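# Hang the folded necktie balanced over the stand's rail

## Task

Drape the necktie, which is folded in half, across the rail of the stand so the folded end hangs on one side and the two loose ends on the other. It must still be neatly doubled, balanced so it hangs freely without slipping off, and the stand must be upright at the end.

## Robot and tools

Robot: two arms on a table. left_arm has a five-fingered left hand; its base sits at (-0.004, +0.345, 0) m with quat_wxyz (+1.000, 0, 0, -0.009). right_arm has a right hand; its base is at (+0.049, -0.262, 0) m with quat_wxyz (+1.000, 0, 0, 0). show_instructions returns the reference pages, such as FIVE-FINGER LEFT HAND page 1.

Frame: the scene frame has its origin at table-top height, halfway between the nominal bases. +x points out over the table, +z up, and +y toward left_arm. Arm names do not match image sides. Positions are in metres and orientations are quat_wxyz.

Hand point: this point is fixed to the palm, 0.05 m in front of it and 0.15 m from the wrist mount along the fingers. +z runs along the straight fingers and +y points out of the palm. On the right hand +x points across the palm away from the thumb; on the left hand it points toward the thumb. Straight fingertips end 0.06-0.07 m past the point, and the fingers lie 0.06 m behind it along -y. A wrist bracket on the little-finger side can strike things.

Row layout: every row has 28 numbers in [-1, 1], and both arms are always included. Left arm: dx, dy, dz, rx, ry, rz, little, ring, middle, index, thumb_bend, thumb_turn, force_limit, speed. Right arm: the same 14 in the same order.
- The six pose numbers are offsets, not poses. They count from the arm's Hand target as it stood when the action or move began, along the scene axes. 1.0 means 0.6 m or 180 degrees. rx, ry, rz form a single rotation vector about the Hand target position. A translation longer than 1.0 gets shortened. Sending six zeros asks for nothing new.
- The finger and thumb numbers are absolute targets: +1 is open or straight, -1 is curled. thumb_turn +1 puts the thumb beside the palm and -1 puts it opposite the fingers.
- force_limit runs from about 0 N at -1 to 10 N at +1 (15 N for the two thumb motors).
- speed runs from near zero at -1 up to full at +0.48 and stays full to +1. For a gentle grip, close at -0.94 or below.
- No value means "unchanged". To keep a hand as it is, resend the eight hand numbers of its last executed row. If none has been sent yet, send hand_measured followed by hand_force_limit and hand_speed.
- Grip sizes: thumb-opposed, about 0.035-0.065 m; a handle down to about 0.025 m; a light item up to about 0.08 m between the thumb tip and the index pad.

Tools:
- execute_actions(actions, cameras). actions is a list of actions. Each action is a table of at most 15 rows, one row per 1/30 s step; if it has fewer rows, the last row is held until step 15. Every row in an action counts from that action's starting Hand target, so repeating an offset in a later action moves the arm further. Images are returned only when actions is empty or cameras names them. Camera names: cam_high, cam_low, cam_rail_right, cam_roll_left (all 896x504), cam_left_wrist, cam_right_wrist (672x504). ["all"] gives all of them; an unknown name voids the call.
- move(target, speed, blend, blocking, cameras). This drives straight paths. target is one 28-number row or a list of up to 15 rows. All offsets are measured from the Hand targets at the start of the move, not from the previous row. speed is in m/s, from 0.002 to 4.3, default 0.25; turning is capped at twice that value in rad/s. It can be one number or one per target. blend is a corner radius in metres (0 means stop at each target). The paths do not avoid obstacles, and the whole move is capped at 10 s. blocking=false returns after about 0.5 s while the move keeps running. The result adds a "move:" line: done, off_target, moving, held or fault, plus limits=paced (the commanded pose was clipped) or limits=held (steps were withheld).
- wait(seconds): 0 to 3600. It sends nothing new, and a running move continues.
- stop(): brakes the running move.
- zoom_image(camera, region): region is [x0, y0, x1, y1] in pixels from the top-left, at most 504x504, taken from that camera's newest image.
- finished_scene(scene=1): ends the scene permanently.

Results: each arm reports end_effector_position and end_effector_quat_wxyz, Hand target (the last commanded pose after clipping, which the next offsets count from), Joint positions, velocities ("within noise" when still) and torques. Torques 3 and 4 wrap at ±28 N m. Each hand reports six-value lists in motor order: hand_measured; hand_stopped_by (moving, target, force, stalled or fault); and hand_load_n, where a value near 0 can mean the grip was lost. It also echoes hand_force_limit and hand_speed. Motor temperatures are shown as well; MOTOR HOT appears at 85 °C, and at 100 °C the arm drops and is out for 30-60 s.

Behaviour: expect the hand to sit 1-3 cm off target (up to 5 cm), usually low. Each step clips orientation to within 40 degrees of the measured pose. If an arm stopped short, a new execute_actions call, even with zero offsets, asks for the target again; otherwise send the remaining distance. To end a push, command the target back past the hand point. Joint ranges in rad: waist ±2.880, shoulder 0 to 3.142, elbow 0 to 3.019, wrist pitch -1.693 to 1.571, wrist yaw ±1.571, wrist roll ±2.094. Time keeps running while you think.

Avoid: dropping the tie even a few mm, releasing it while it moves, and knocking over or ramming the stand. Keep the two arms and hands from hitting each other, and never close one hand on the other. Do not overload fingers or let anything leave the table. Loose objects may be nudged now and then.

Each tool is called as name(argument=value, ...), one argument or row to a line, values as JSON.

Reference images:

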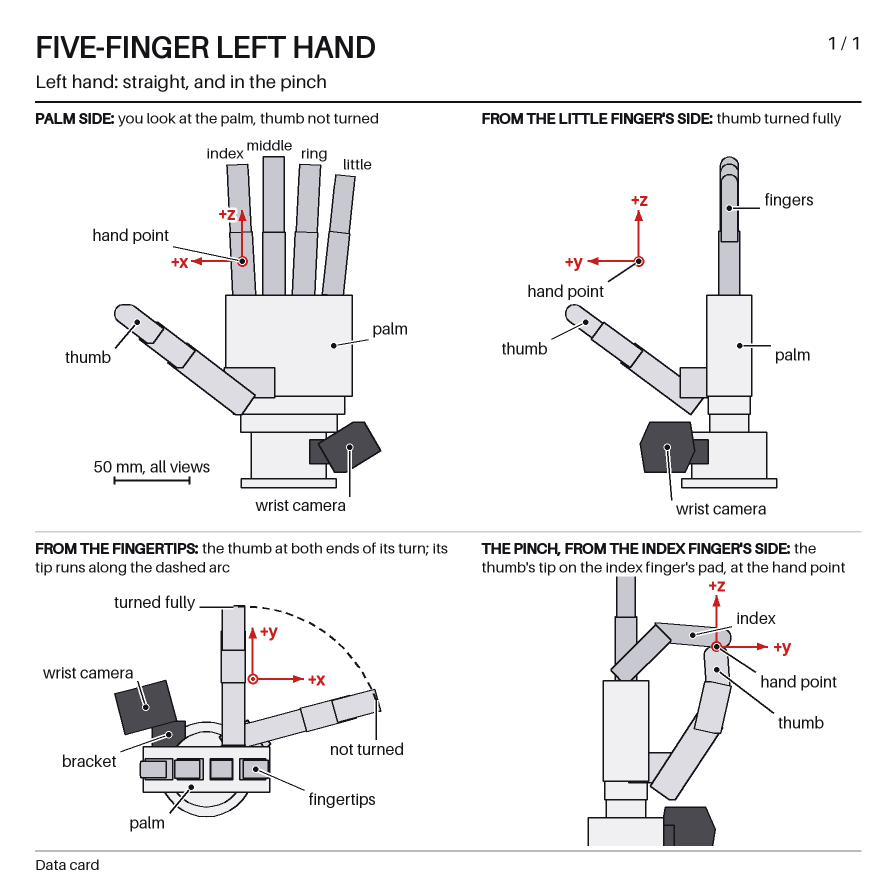

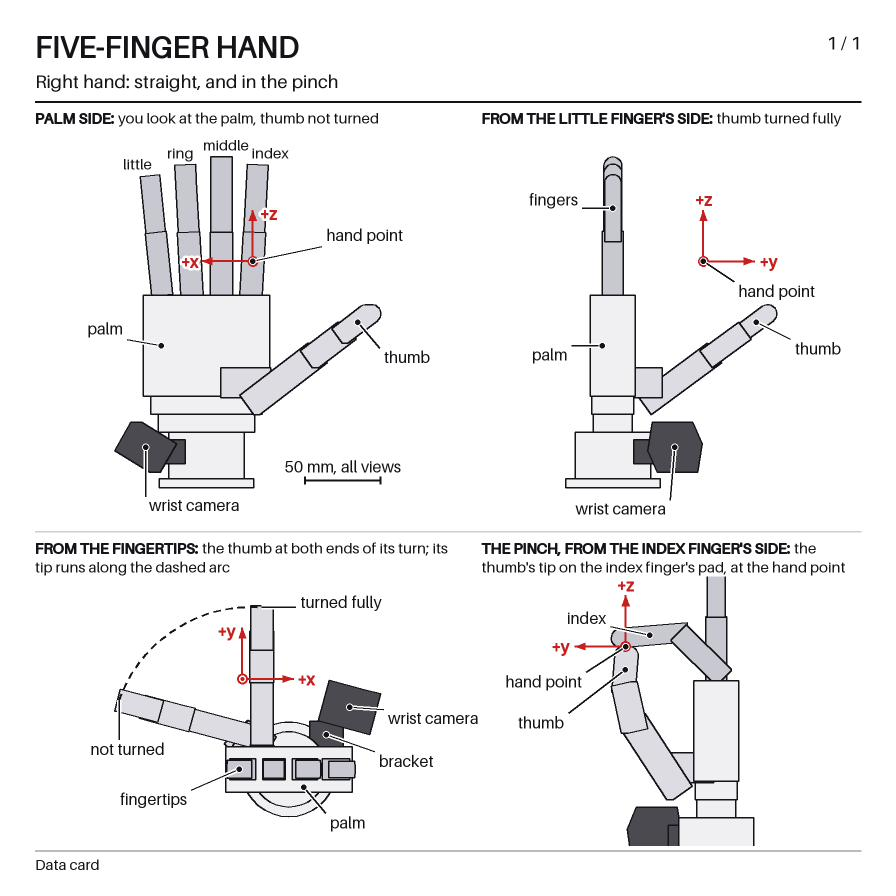

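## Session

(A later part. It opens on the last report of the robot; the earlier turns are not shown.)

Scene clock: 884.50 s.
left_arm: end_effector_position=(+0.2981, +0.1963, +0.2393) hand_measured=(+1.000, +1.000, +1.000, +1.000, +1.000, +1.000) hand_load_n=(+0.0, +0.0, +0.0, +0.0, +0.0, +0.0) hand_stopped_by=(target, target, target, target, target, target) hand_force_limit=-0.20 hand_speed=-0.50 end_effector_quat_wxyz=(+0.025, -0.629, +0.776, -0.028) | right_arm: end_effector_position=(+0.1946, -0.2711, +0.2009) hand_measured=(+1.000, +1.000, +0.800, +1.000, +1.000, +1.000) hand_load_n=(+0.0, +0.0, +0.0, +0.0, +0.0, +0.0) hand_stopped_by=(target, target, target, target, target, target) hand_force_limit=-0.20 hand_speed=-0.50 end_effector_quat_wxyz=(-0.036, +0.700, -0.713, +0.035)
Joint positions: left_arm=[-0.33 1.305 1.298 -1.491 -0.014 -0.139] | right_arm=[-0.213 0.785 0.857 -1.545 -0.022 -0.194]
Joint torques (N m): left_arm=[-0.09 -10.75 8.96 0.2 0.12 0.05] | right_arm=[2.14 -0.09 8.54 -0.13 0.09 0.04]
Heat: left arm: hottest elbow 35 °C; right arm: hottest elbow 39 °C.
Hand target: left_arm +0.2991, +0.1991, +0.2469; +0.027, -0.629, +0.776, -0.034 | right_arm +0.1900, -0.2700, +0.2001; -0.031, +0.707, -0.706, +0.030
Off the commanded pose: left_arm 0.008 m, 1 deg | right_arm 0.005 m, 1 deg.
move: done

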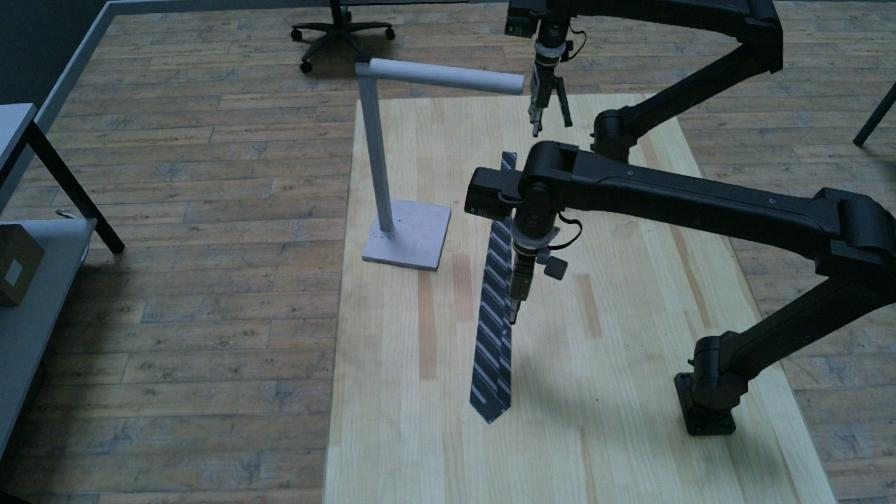

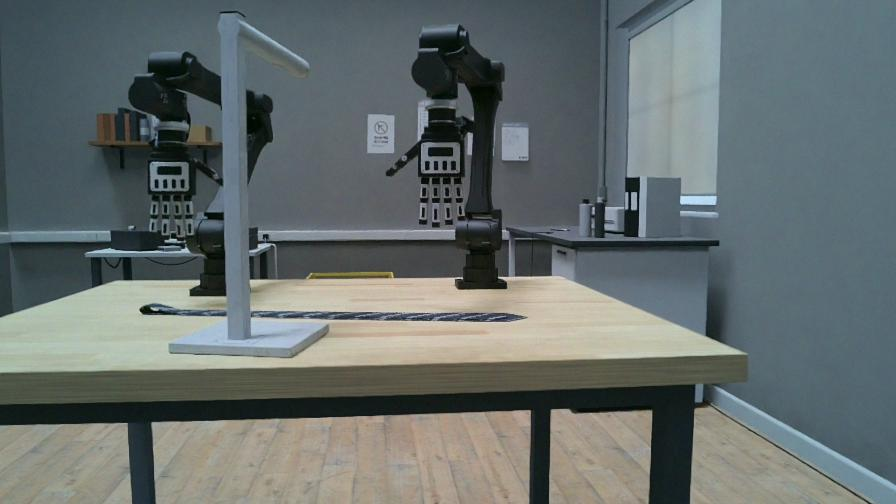

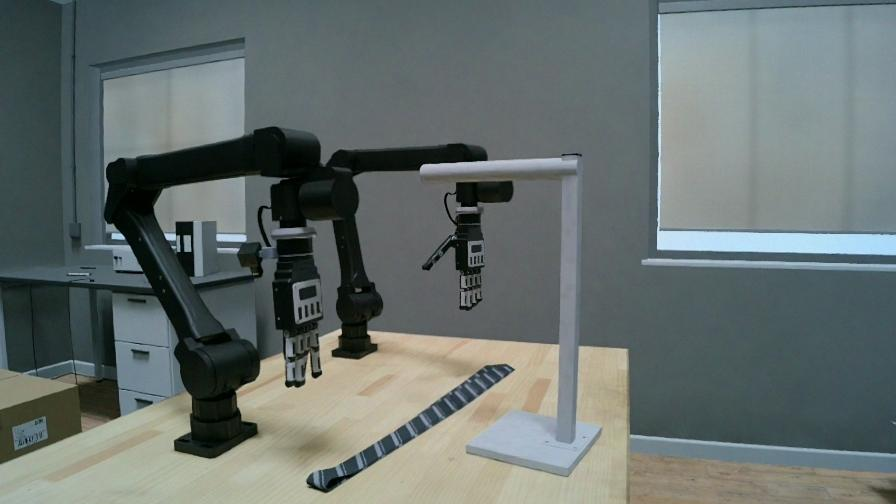

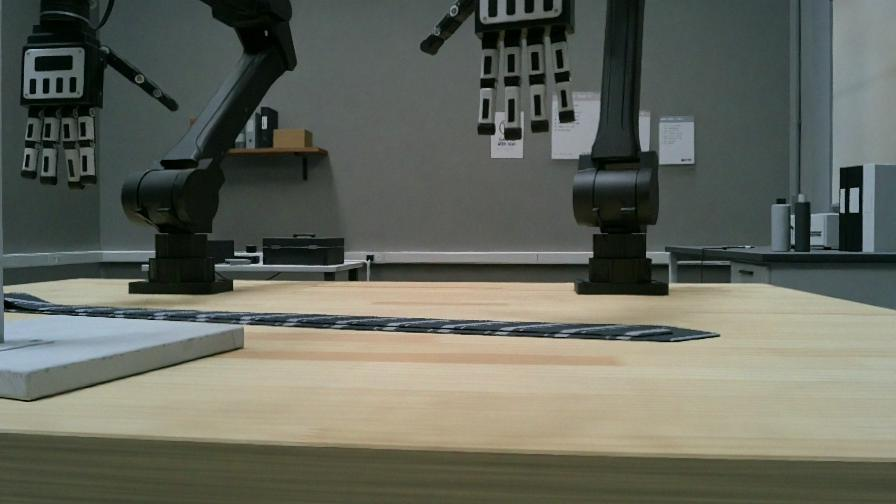

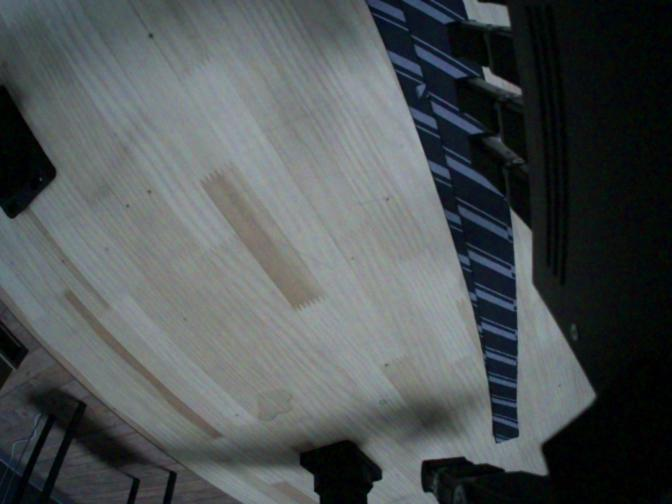

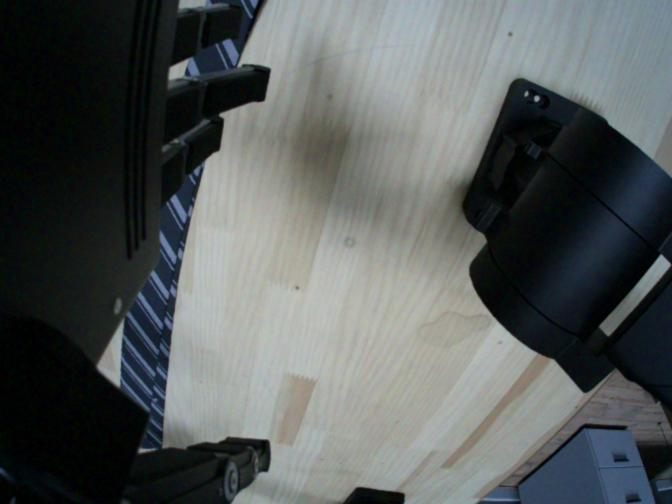

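move(
  target=[0,0,0,0,0,0,1,1,1,1,1,1,-0.2,-0.5, -0.02,0,-0.165,0,0,0,1,1,0.7,1,1,1,-0.2,-0.5],
  speed=0.12,
  cameras=["cam_high","cam_rail_right","cam_low"],
)

zoom_image(
  camera="cam_rail_right",
  region=[200, 360, 450, 504],
)

zoom_image(
  camera="cam_low",
  region=[100, 220, 300, 340],
)

Scene clock: 893.27 s.
left_arm: end_effector_position=(+0.2981, +0.1963, +0.2393) hand_measured=(+1.000, +1.000, +1.000, +1.000, +1.000, +1.000) hand_load_n=(+0.0, +0.0, +0.0, +0.0, +0.0, +0.0) hand_stopped_by=(target, target, target, target, target, target) hand_force_limit=-0.20 hand_speed=-0.50 end_effector_quat_wxyz=(+0.025, -0.629, +0.776, -0.028) | right_arm: end_effector_position=(+0.1758, -0.2679, +0.1022) hand_measured=(+1.000, +1.000, +0.700, +1.000, +1.000, +1.000) hand_load_n=(+0.0, +0.0, +0.0, +0.0, +0.0, +0.0) hand_stopped_by=(target, target, target, target, target, target) hand_force_limit=-0.20 hand_speed=-0.50 end_effector_quat_wxyz=(-0.029, +0.705, -0.709, +0.024)
Joint positions: left_arm=[-0.33 1.305 1.298 -1.491 -0.014 -0.139] | right_arm=[-0.213 0.763 0.586 -1.322 -0.022 -0.207]
Joint torques (N m): left_arm=[-0.15 -10.7 9.01 0.21 0.12 0.06] | right_arm=[0.91 1.44 8.42 0.99 0.05 -0.01]
Heat: left arm: hottest elbow 35 °C; right arm: hottest elbow 39 °C.
Hand target: left_arm +0.2991, +0.1991, +0.2469; +0.027, -0.629, +0.776, -0.034 | right_arm +0.1780, -0.2701, +0.1011; -0.031, +0.707, -0.706, +0.030
Off the commanded pose: left_arm 0.008 m, 1 deg | right_arm 0.003 m, 1 deg.
move: done
Images, in order (width x height): cam_high 896x504, cam_low 896x504, cam_rail_right 896x504.

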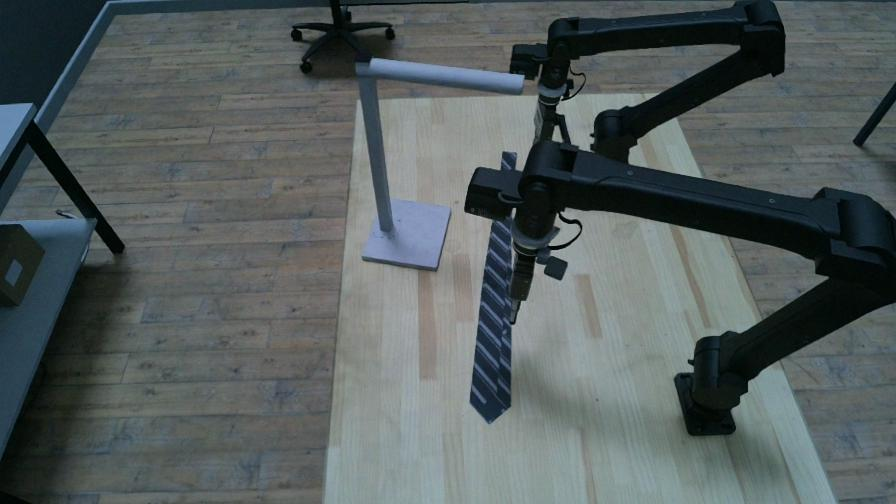

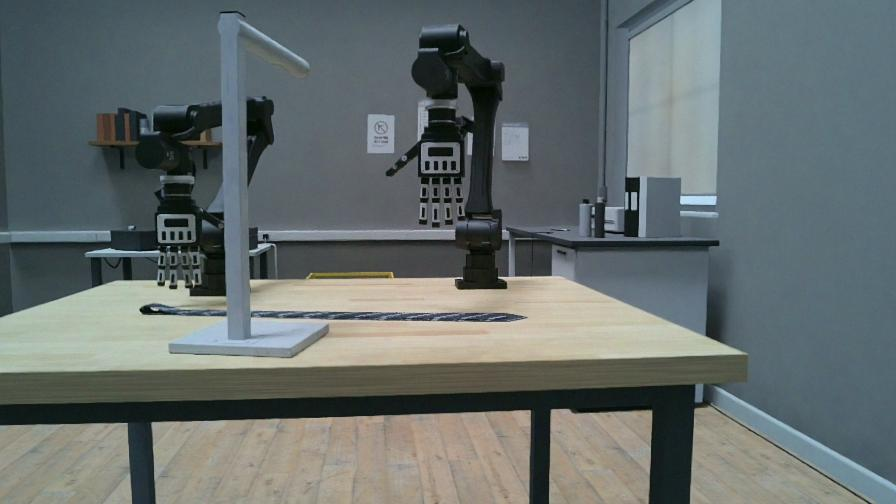

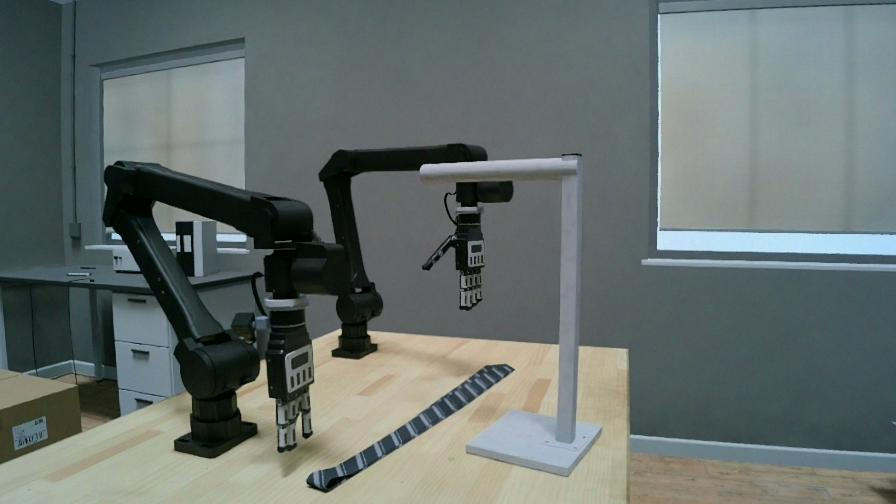

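Scaled by 2.016 from the camera's image (finer frame: 1280x720).

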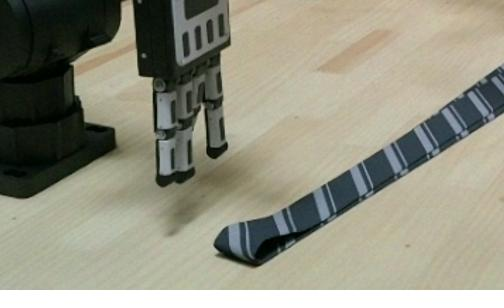

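Scaled by 2.520 from the camera's image (finer frame: 1280x720).

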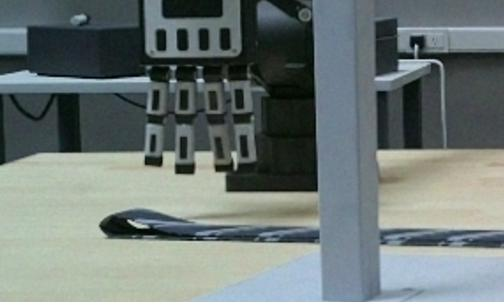

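move(
  target=[0,0,0,0,0,0,1,1,1,1,1,1,-0.2,-0.5, 0,0,-0.037,0,0,0,1,1,0.7,1,1,1,-0.2,-0.5],
  speed=0.08,
  cameras=["cam_high","cam_rail_right","cam_low"],
)

zoom_image(
  camera="cam_rail_right",
  region=[200, 360, 450, 504],
)

zoom_image(
  camera="cam_low",
  region=[100, 220, 300, 340],
)

Scene clock: 905.03 s.
left_arm: end_effector_position=(+0.2981, +0.1963, +0.2393) hand_measured=(+1.000, +1.000, +1.000, +1.000, +1.000, +1.000) hand_load_n=(+0.0, +0.0, +0.0, +0.0, +0.0, +0.0) hand_stopped_by=(target, target, target, target, target, target) hand_force_limit=-0.20 hand_speed=-0.50 end_effector_quat_wxyz=(+0.025, -0.629, +0.776, -0.028) | right_arm: end_effector_position=(+0.1766, -0.2680, +0.0813) hand_measured=(+1.000, +1.000, +0.700, +1.000, +1.000, +1.000) hand_load_n=(+0.5, +0.0, +0.0, +0.0, +0.0, +0.0) hand_stopped_by=(target, target, target, target, target, target) hand_force_limit=-0.20 hand_speed=-0.50 end_effector_quat_wxyz=(-0.032, +0.705, -0.708, +0.029)
Joint positions: left_arm=[-0.33 1.305 1.298 -1.491 -0.014 -0.139] | right_arm=[-0.213 0.771 0.534 -1.251 -0.022 -0.207]
Joint torques (N m): left_arm=[-0.32 -10.75 9.01 0.18 0.12 0.06] | right_arm=[0.73 1.9 8.5 0.85 0.09 -0.04]
Heat: left arm: hottest elbow 34 °C; right arm: hottest elbow 39 °C.
Hand target: left_arm +0.2991, +0.1991, +0.2469; +0.027, -0.629, +0.776, -0.034 | right_arm +0.1780, -0.2701, +0.0789; -0.031, +0.707, -0.706, +0.030
Off the commanded pose: left_arm 0.008 m, 1 deg | right_arm 0.003 m, 0 deg.
move: done
Images, in order (width x height): cam_high 896x504, cam_low 896x504, cam_rail_right 896x504.

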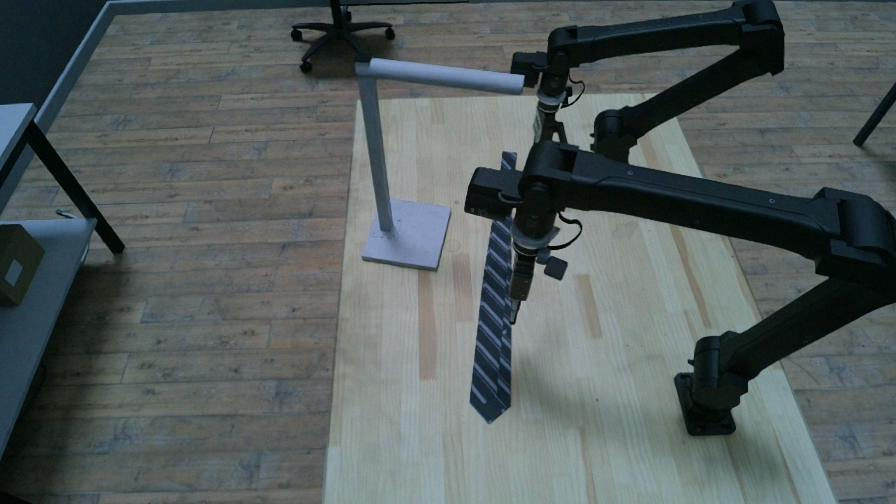

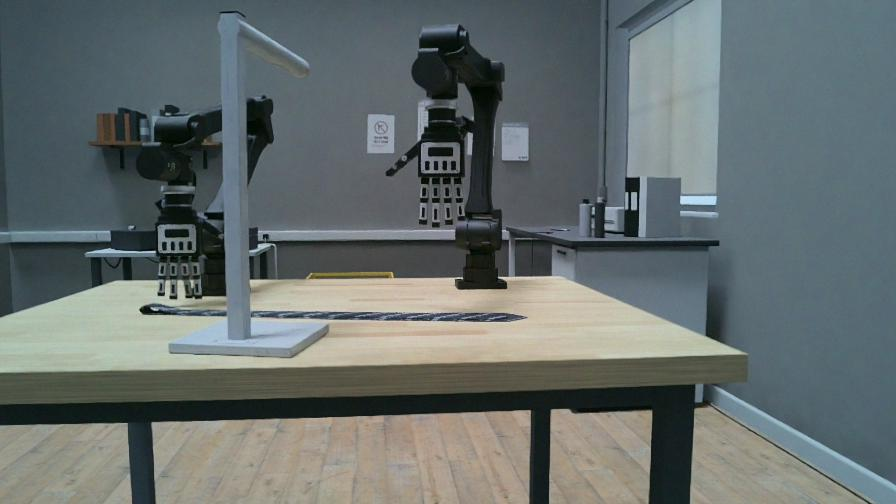

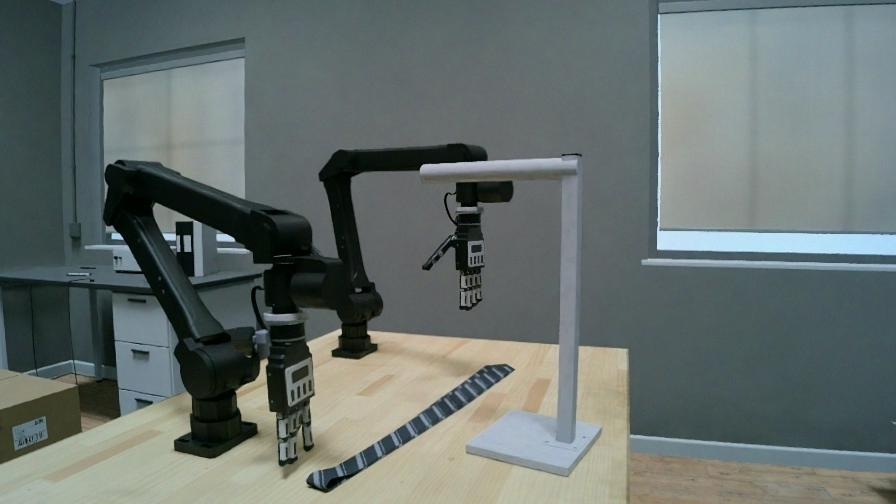

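Scaled by 2.016 from the camera's image (finer frame: 1280x720).

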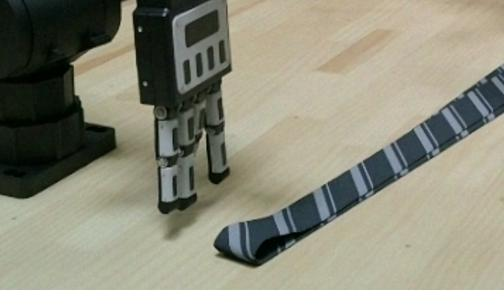

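Scaled by 2.520 from the camera's image (finer frame: 1280x720).

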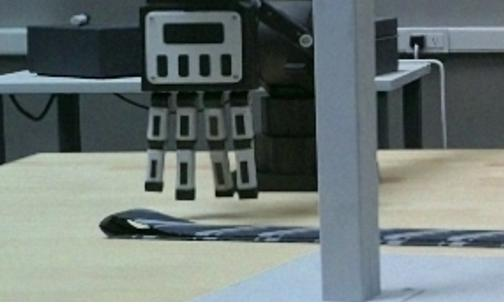

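move(
  target=[0,0,0,0,0,0,1,1,1,1,1,1,-0.2,-0.5, 0,0,-0.015,0,0,0,1,1,0.7,1,1,1,-0.2,-0.5],
  speed=0.08,
  cameras=["cam_high","cam_rail_right","cam_low"],
)

zoom_image(
  camera="cam_rail_right",
  region=[250, 400, 370, 500],
)

zoom_image(
  camera="cam_low",
  region=[100, 220, 300, 340],
)

Scene clock: 913.00 s.
left_arm: end_effector_position=(+0.2981, +0.1963, +0.2393) hand_measured=(+1.000, +1.000, +1.000, +1.000, +1.000, +1.000) hand_load_n=(+0.0, +0.0, +0.0, +0.0, +0.0, +0.0) hand_stopped_by=(target, target, target, target, target, target) hand_force_limit=-0.20 hand_speed=-0.50 end_effector_quat_wxyz=(+0.025, -0.629, +0.776, -0.028) | right_arm: end_effector_position=(+0.1768, -0.2681, +0.0724) hand_measured=(+1.000, +1.000, +0.700, +1.000, +1.000, +1.000) hand_load_n=(+0.0, +0.0, +0.0, +0.0, +0.0, +0.0) hand_stopped_by=(target, target, target, target, target, target) hand_force_limit=-0.20 hand_speed=-0.50 end_effector_quat_wxyz=(-0.032, +0.705, -0.708, +0.029)
Joint positions: left_arm=[-0.33 1.305 1.298 -1.491 -0.014 -0.139] | right_arm=[-0.213 0.781 0.514 -1.221 -0.022 -0.207]
Joint torques (N m): left_arm=[-0.26 -10.7 8.98 0.16 0.13 0.06] | right_arm=[0.62 2.49 8.35 0.81 0.05 0.06]
Heat: left arm: hottest elbow 34 °C; right arm: hottest elbow 39 °C.
Hand target: left_arm +0.2991, +0.1991, +0.2469; +0.027, -0.629, +0.776, -0.034 | right_arm +0.1780, -0.2701, +0.0699; -0.031, +0.707, -0.706, +0.030
Off the commanded pose: left_arm 0.008 m, 1 deg | right_arm 0.003 m, 0 deg.
move: done
Images, in order (width x height): cam_high 896x504, cam_low 896x504, cam_rail_right 896x504.

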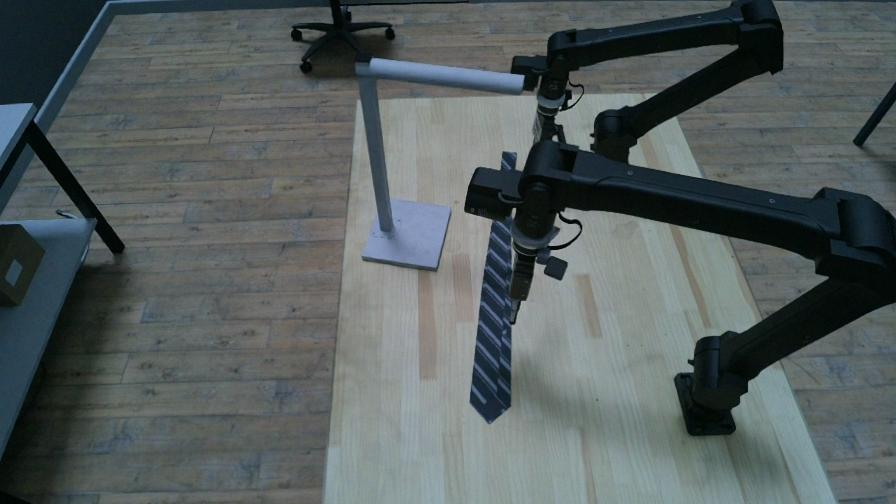

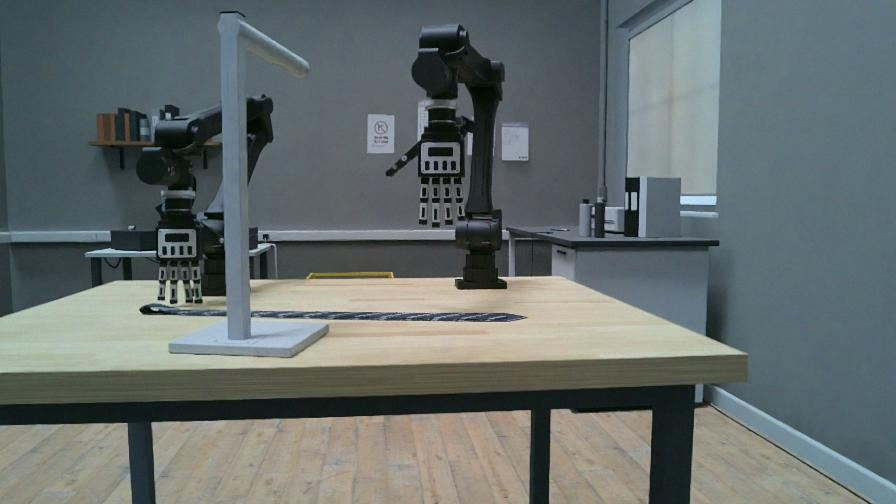

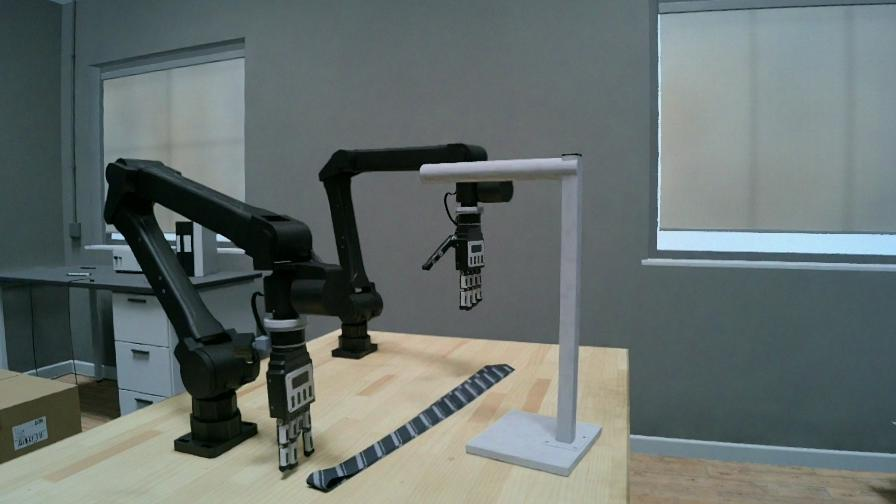

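Scaled by 4.200 from the camera's image (finer frame: 1280x720).

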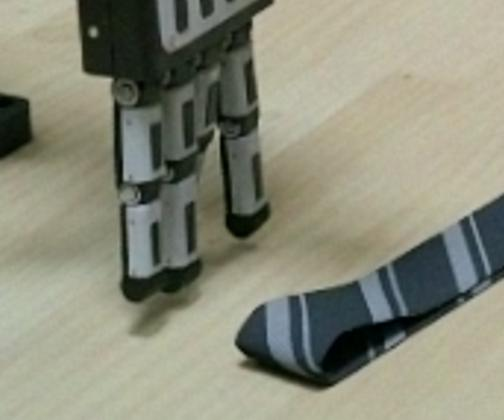

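Scaled by 2.520 from the camera's image (finer frame: 1280x720).

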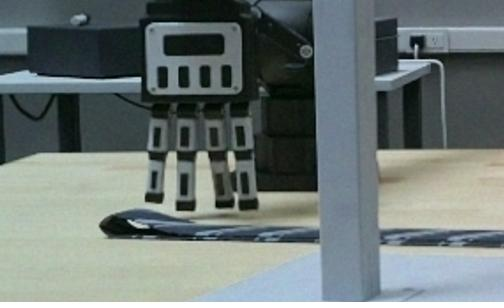

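move(
  target=[
    [0,0,0,0,0,0,1,1,1,1,1,1,-0.2,-0.5, 0,0,-0.008,0,0,0,1,1,0.7,1,1,1,-0.2,-0.5],
    [0,0,0,0,0,0,1,1,1,1,1,1,-0.2,-0.5, 0.12,0,-0.008,0,0,0,1,1,0.7,1,1,1,-0.2,-0.5],
  ],
  speed=0.06,
  cameras=["cam_high","cam_rail_right","cam_low"],
)

zoom_image(
  camera="cam_rail_right",
  region=[250, 380, 390, 500],
)

Scene clock: 924.97 s.
left_arm: end_effector_position=(+0.2981, +0.1963, +0.2393) hand_measured=(+1.000, +1.000, +1.000, +1.000, +1.000, +1.000) hand_load_n=(+0.0, +0.0, +0.0, +0.0, +0.0, +0.0) hand_stopped_by=(target, target, target, target, target, target) hand_force_limit=-0.20 hand_speed=-0.50 end_effector_quat_wxyz=(+0.025, -0.629, +0.776, -0.028) | right_arm: end_effector_position=(+0.2214, -0.2691, +0.0694) hand_measured=(+1.000, +1.000, +0.700, +1.000, +1.000, +1.000) hand_load_n=(+0.0, -7.0, +0.0, -4.0, -0.5, +0.0) hand_stopped_by=(target, target, target, target, target, target) hand_force_limit=-0.20 hand_speed=-0.50 end_effector_quat_wxyz=(-0.011, +0.707, -0.708, +0.004)
Joint positions: left_arm=[-0.33 1.305 1.298 -1.491 -0.014 -0.139] | right_arm=[-0.169 1.014 0.612 -1.151 -0.013 -0.168]
Joint torques (N m): left_arm=[-0.15 -10.75 8.95 0.17 0.12 0.07] | right_arm=[1.85 1.38 9.78 3.63 -0.05 0.17]
Heat: left arm: hottest elbow 33 °C; right arm: hottest elbow 38 °C.
Hand target: left_arm +0.2991, +0.1991, +0.2469; +0.027, -0.629, +0.776, -0.034 | right_arm +0.2500, -0.2700, +0.0651; -0.031, +0.707, -0.706, +0.031
Off the commanded pose: left_arm 0.008 m, 1 deg | right_arm 0.029 m, 4 deg.
move: off_target (right_arm)
Images, in order (width x height): cam_high 896x504, cam_low 896x504, cam_rail_right 896x504.

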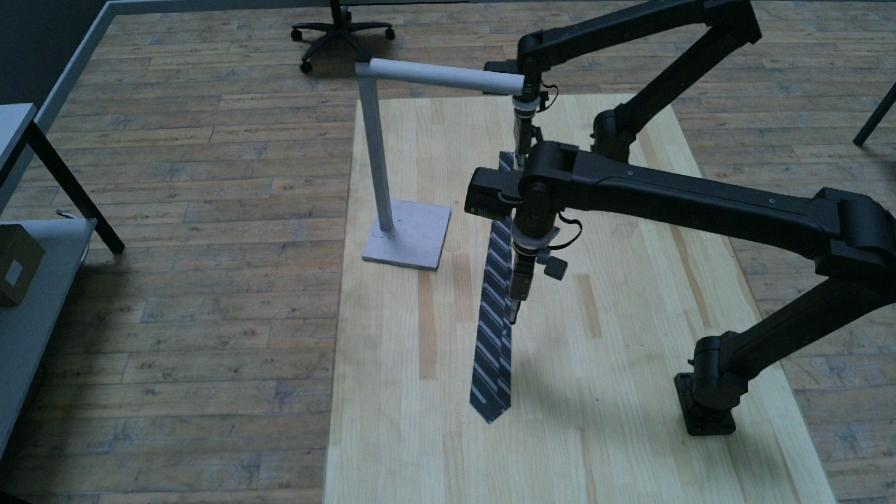

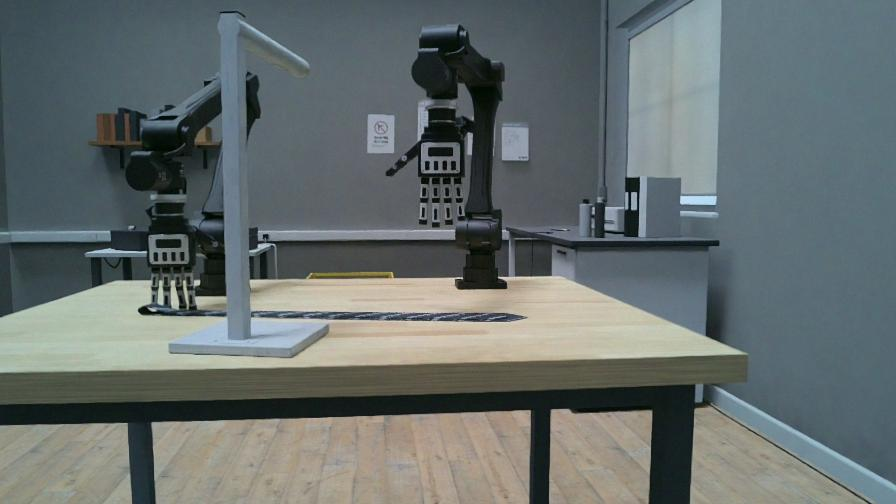

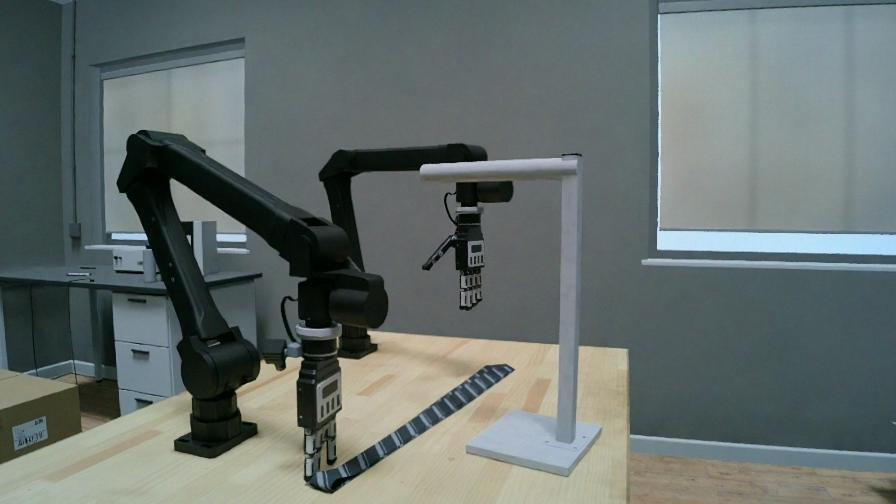

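Scaled by 3.600 from the camera's image (finer frame: 1280x720).

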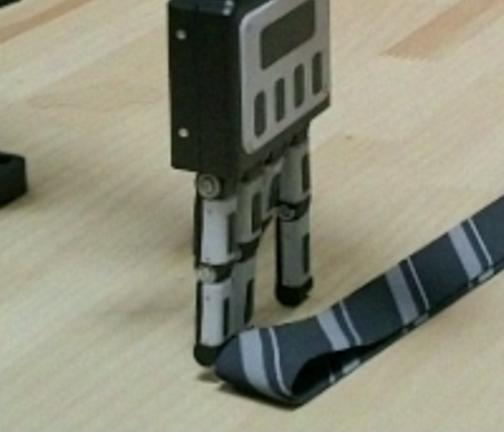

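move(
  target=[
    [0,0,0,0,0,0,1,1,1,1,1,1,-0.2,-0.5, -0.045,0,0.012,0,0,0,1,1,0.7,1,1,1,-0.2,-0.5],
    [0,0,0,0,0,0,1,1,1,1,1,1,-0.2,-0.5, 0.02,0,0.013,0,0,0,1,1,0.7,1,1,1,-0.2,-0.5],
  ],
  speed=0.06,
  cameras=["cam_high","cam_rail_right","cam_low"],
)

zoom_image(
  camera="cam_rail_right",
  region=[250, 380, 390, 500],
)

Scene clock: 934.93 s.
left_arm: end_effector_position=(+0.2981, +0.1963, +0.2393) hand_measured=(+1.000, +1.000, +1.000, +1.000, +1.000, +1.000) hand_load_n=(+0.0, +0.0, +0.0, +0.0, +0.0, +0.0) hand_stopped_by=(target, target, target, target, target, target) hand_force_limit=-0.20 hand_speed=-0.50 end_effector_quat_wxyz=(+0.025, -0.629, +0.776, -0.028) | right_arm: end_effector_position=(+0.2394, -0.2700, +0.0692) hand_measured=(+1.000, +1.000, +0.700, +1.000, +1.000, +1.000) hand_load_n=(+0.0, -3.0, +0.0, -2.5, +0.0, +0.0) hand_stopped_by=(target, target, target, target, target, target) hand_force_limit=-0.20 hand_speed=-0.50 end_effector_quat_wxyz=(-0.016, +0.707, -0.707, +0.011)
Joint positions: left_arm=[-0.33 1.305 1.298 -1.491 -0.014 -0.139] | right_arm=[-0.16 1.055 0.64 -1.118 -0.013 -0.16]
Joint torques (N m): left_arm=[-0.38 -10.64 8.98 0.2 0.12 0.07] | right_arm=[1.9 -0.26 10.39 2 0 0.18]
Heat: left arm: hottest elbow 33 °C; right arm: hottest elbow 39 °C.
Hand target: left_arm +0.2991, +0.1991, +0.2469; +0.027, -0.629, +0.776, -0.034 | right_arm +0.2618, -0.2701, +0.0728; -0.031, +0.707, -0.706, +0.030
Off the commanded pose: left_arm 0.008 m, 1 deg | right_arm 0.023 m, 3 deg.
move: off_target (right_arm)
Images, in order (width x height): cam_high 896x504, cam_low 896x504, cam_rail_right 896x504.

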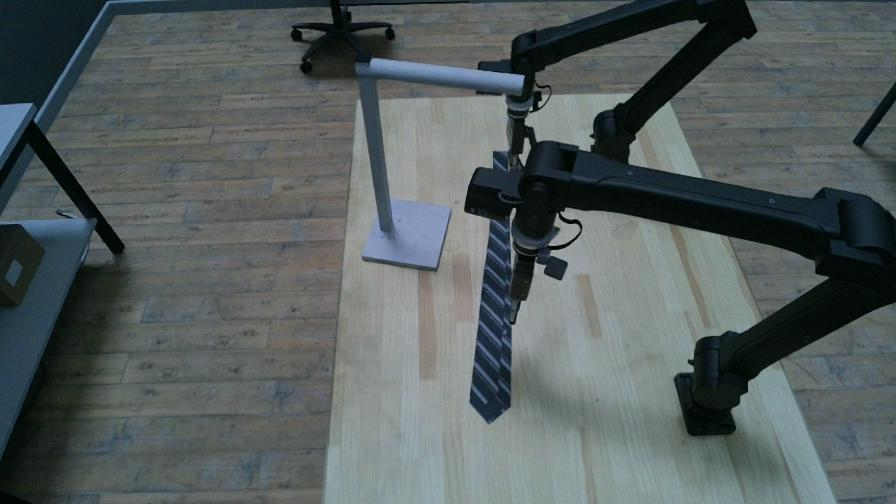

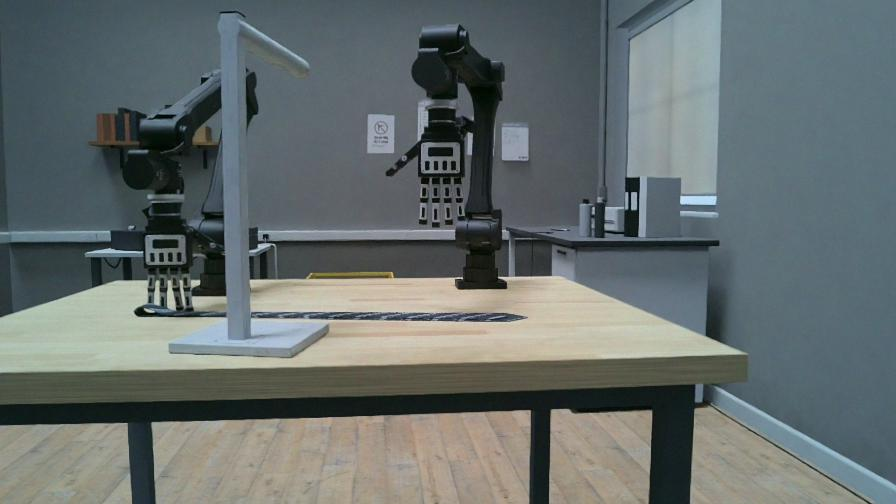

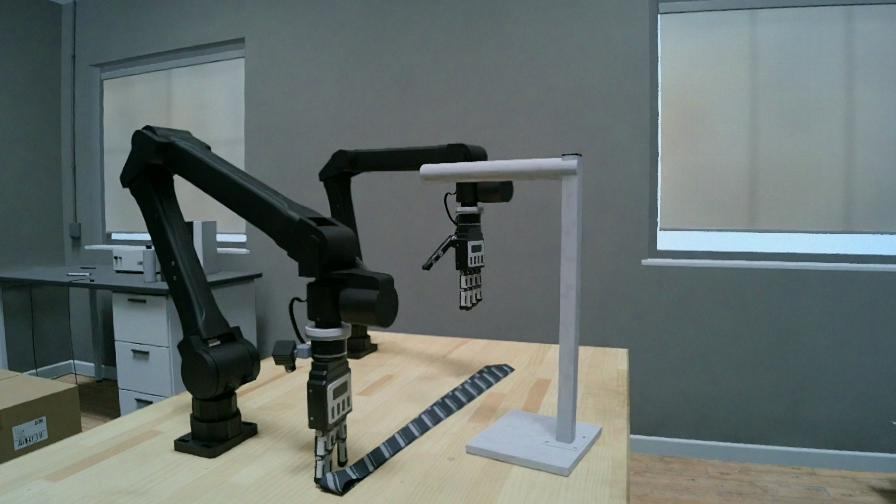

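Scaled by 3.600 from the camera's image (finer frame: 1280x720).

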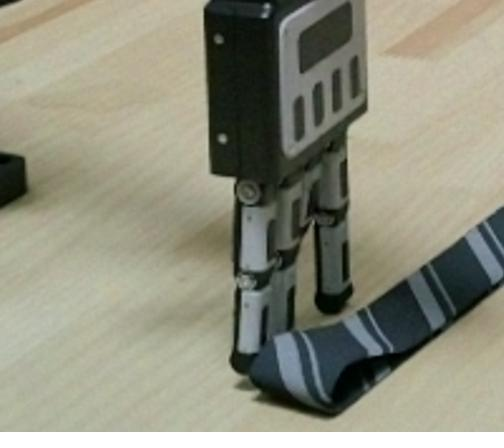

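move(
  target=[
    [0,0,0,0,0,0,1,1,1,1,1,1,-0.2,-0.5, -0.02,0,0.014,0,0,0,1,1,0.7,1,1,1,-0.2,-0.5],
    [0,0,0,0,0,0,1,1,1,1,1,1,-0.2,-0.5, 0.10,0,0.014,0,0,0,1,1,0.7,1,1,1,-0.2,-0.5],
  ],
  speed=0.06,
  cameras=["cam_high","cam_rail_right","cam_low"],
)

zoom_image(
  camera="cam_rail_right",
  region=[270, 380, 470, 504],
)

Scene clock: 946.13 s.
left_arm: end_effector_position=(+0.2981, +0.1963, +0.2393) hand_measured=(+1.000, +1.000, +1.000, +1.000, +1.000, +1.000) hand_load_n=(+0.0, +0.0, +0.0, +0.0, +0.0, +0.0) hand_stopped_by=(target, target, target, target, target, target) hand_force_limit=-0.20 hand_speed=-0.50 end_effector_quat_wxyz=(+0.025, -0.629, +0.776, -0.028) | right_arm: end_effector_position=(+0.3027, -0.2707, +0.0734) hand_measured=(+1.000, +1.000, +0.700, +1.000, +1.000, +1.000) hand_load_n=(+0.0, +0.0, +0.0, +0.0, +0.0, +0.0) hand_stopped_by=(target, target, target, target, target, target) hand_force_limit=-0.20 hand_speed=-0.50 end_effector_quat_wxyz=(-0.020, +0.707, -0.707, +0.015)
Joint positions: left_arm=[-0.33 1.305 1.298 -1.491 -0.014 -0.139] | right_arm=[-0.13 1.23 0.78 -1.072 -0.013 -0.131]
Joint torques (N m): left_arm=[-0.15 -10.81 8.99 0.2 0.13 0.06] | right_arm=[2.2 -2.61 10.74 1.02 0.05 0.2]
Heat: left arm: hottest elbow 33 °C; right arm: hottest elbow 40 °C.
Hand target: left_arm +0.2991, +0.1991, +0.2469; +0.027, -0.629, +0.776, -0.034 | right_arm +0.3219, -0.2701, +0.0812; -0.031, +0.707, -0.706, +0.030
Off the commanded pose: left_arm 0.008 m, 1 deg | right_arm 0.021 m, 2 deg.
move: off_target (right_arm)
Images, in order (width x height): cam_high 896x504, cam_low 896x504, cam_rail_right 896x504.

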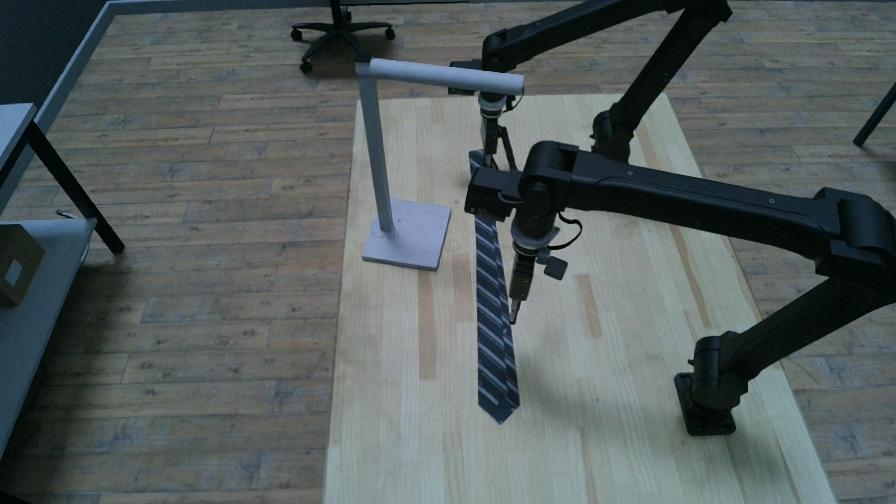

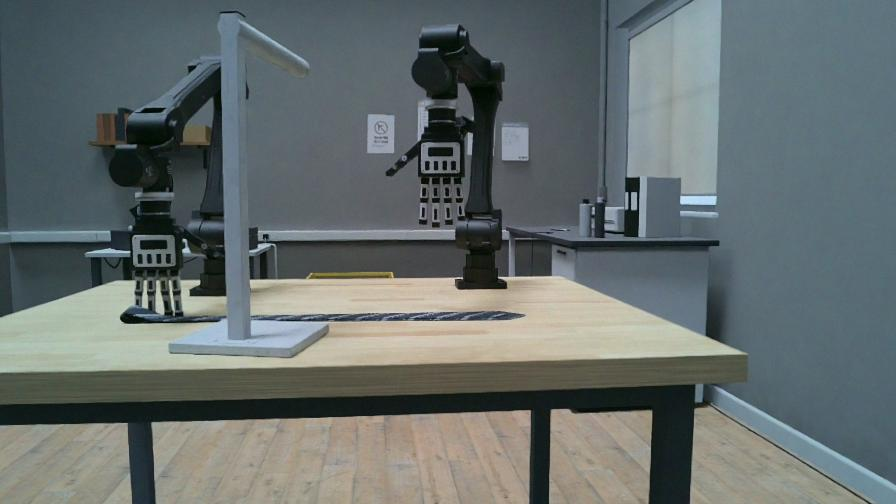

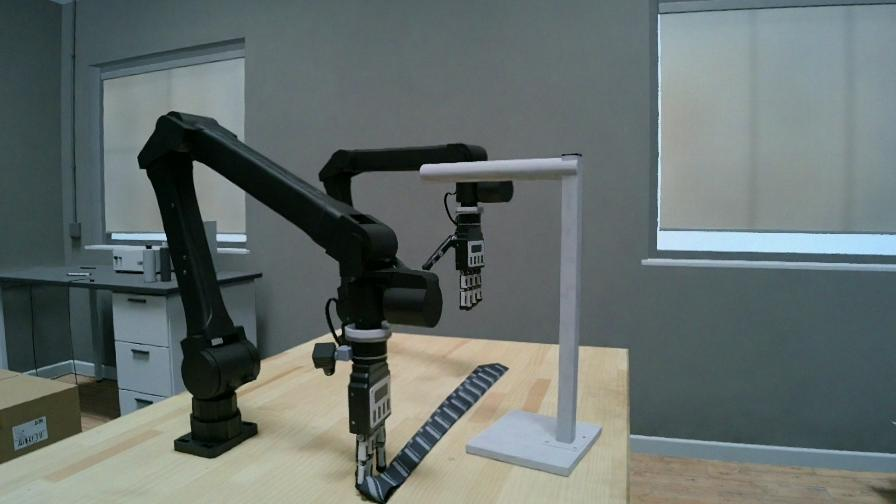

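Scaled by 2.520 from the camera's image (finer frame: 1280x720).

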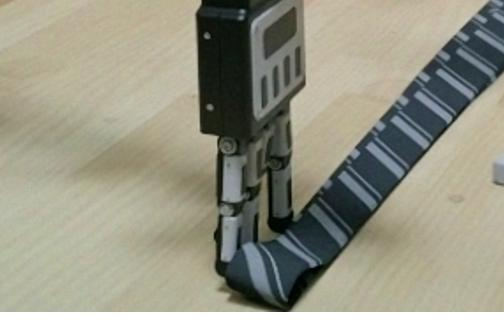

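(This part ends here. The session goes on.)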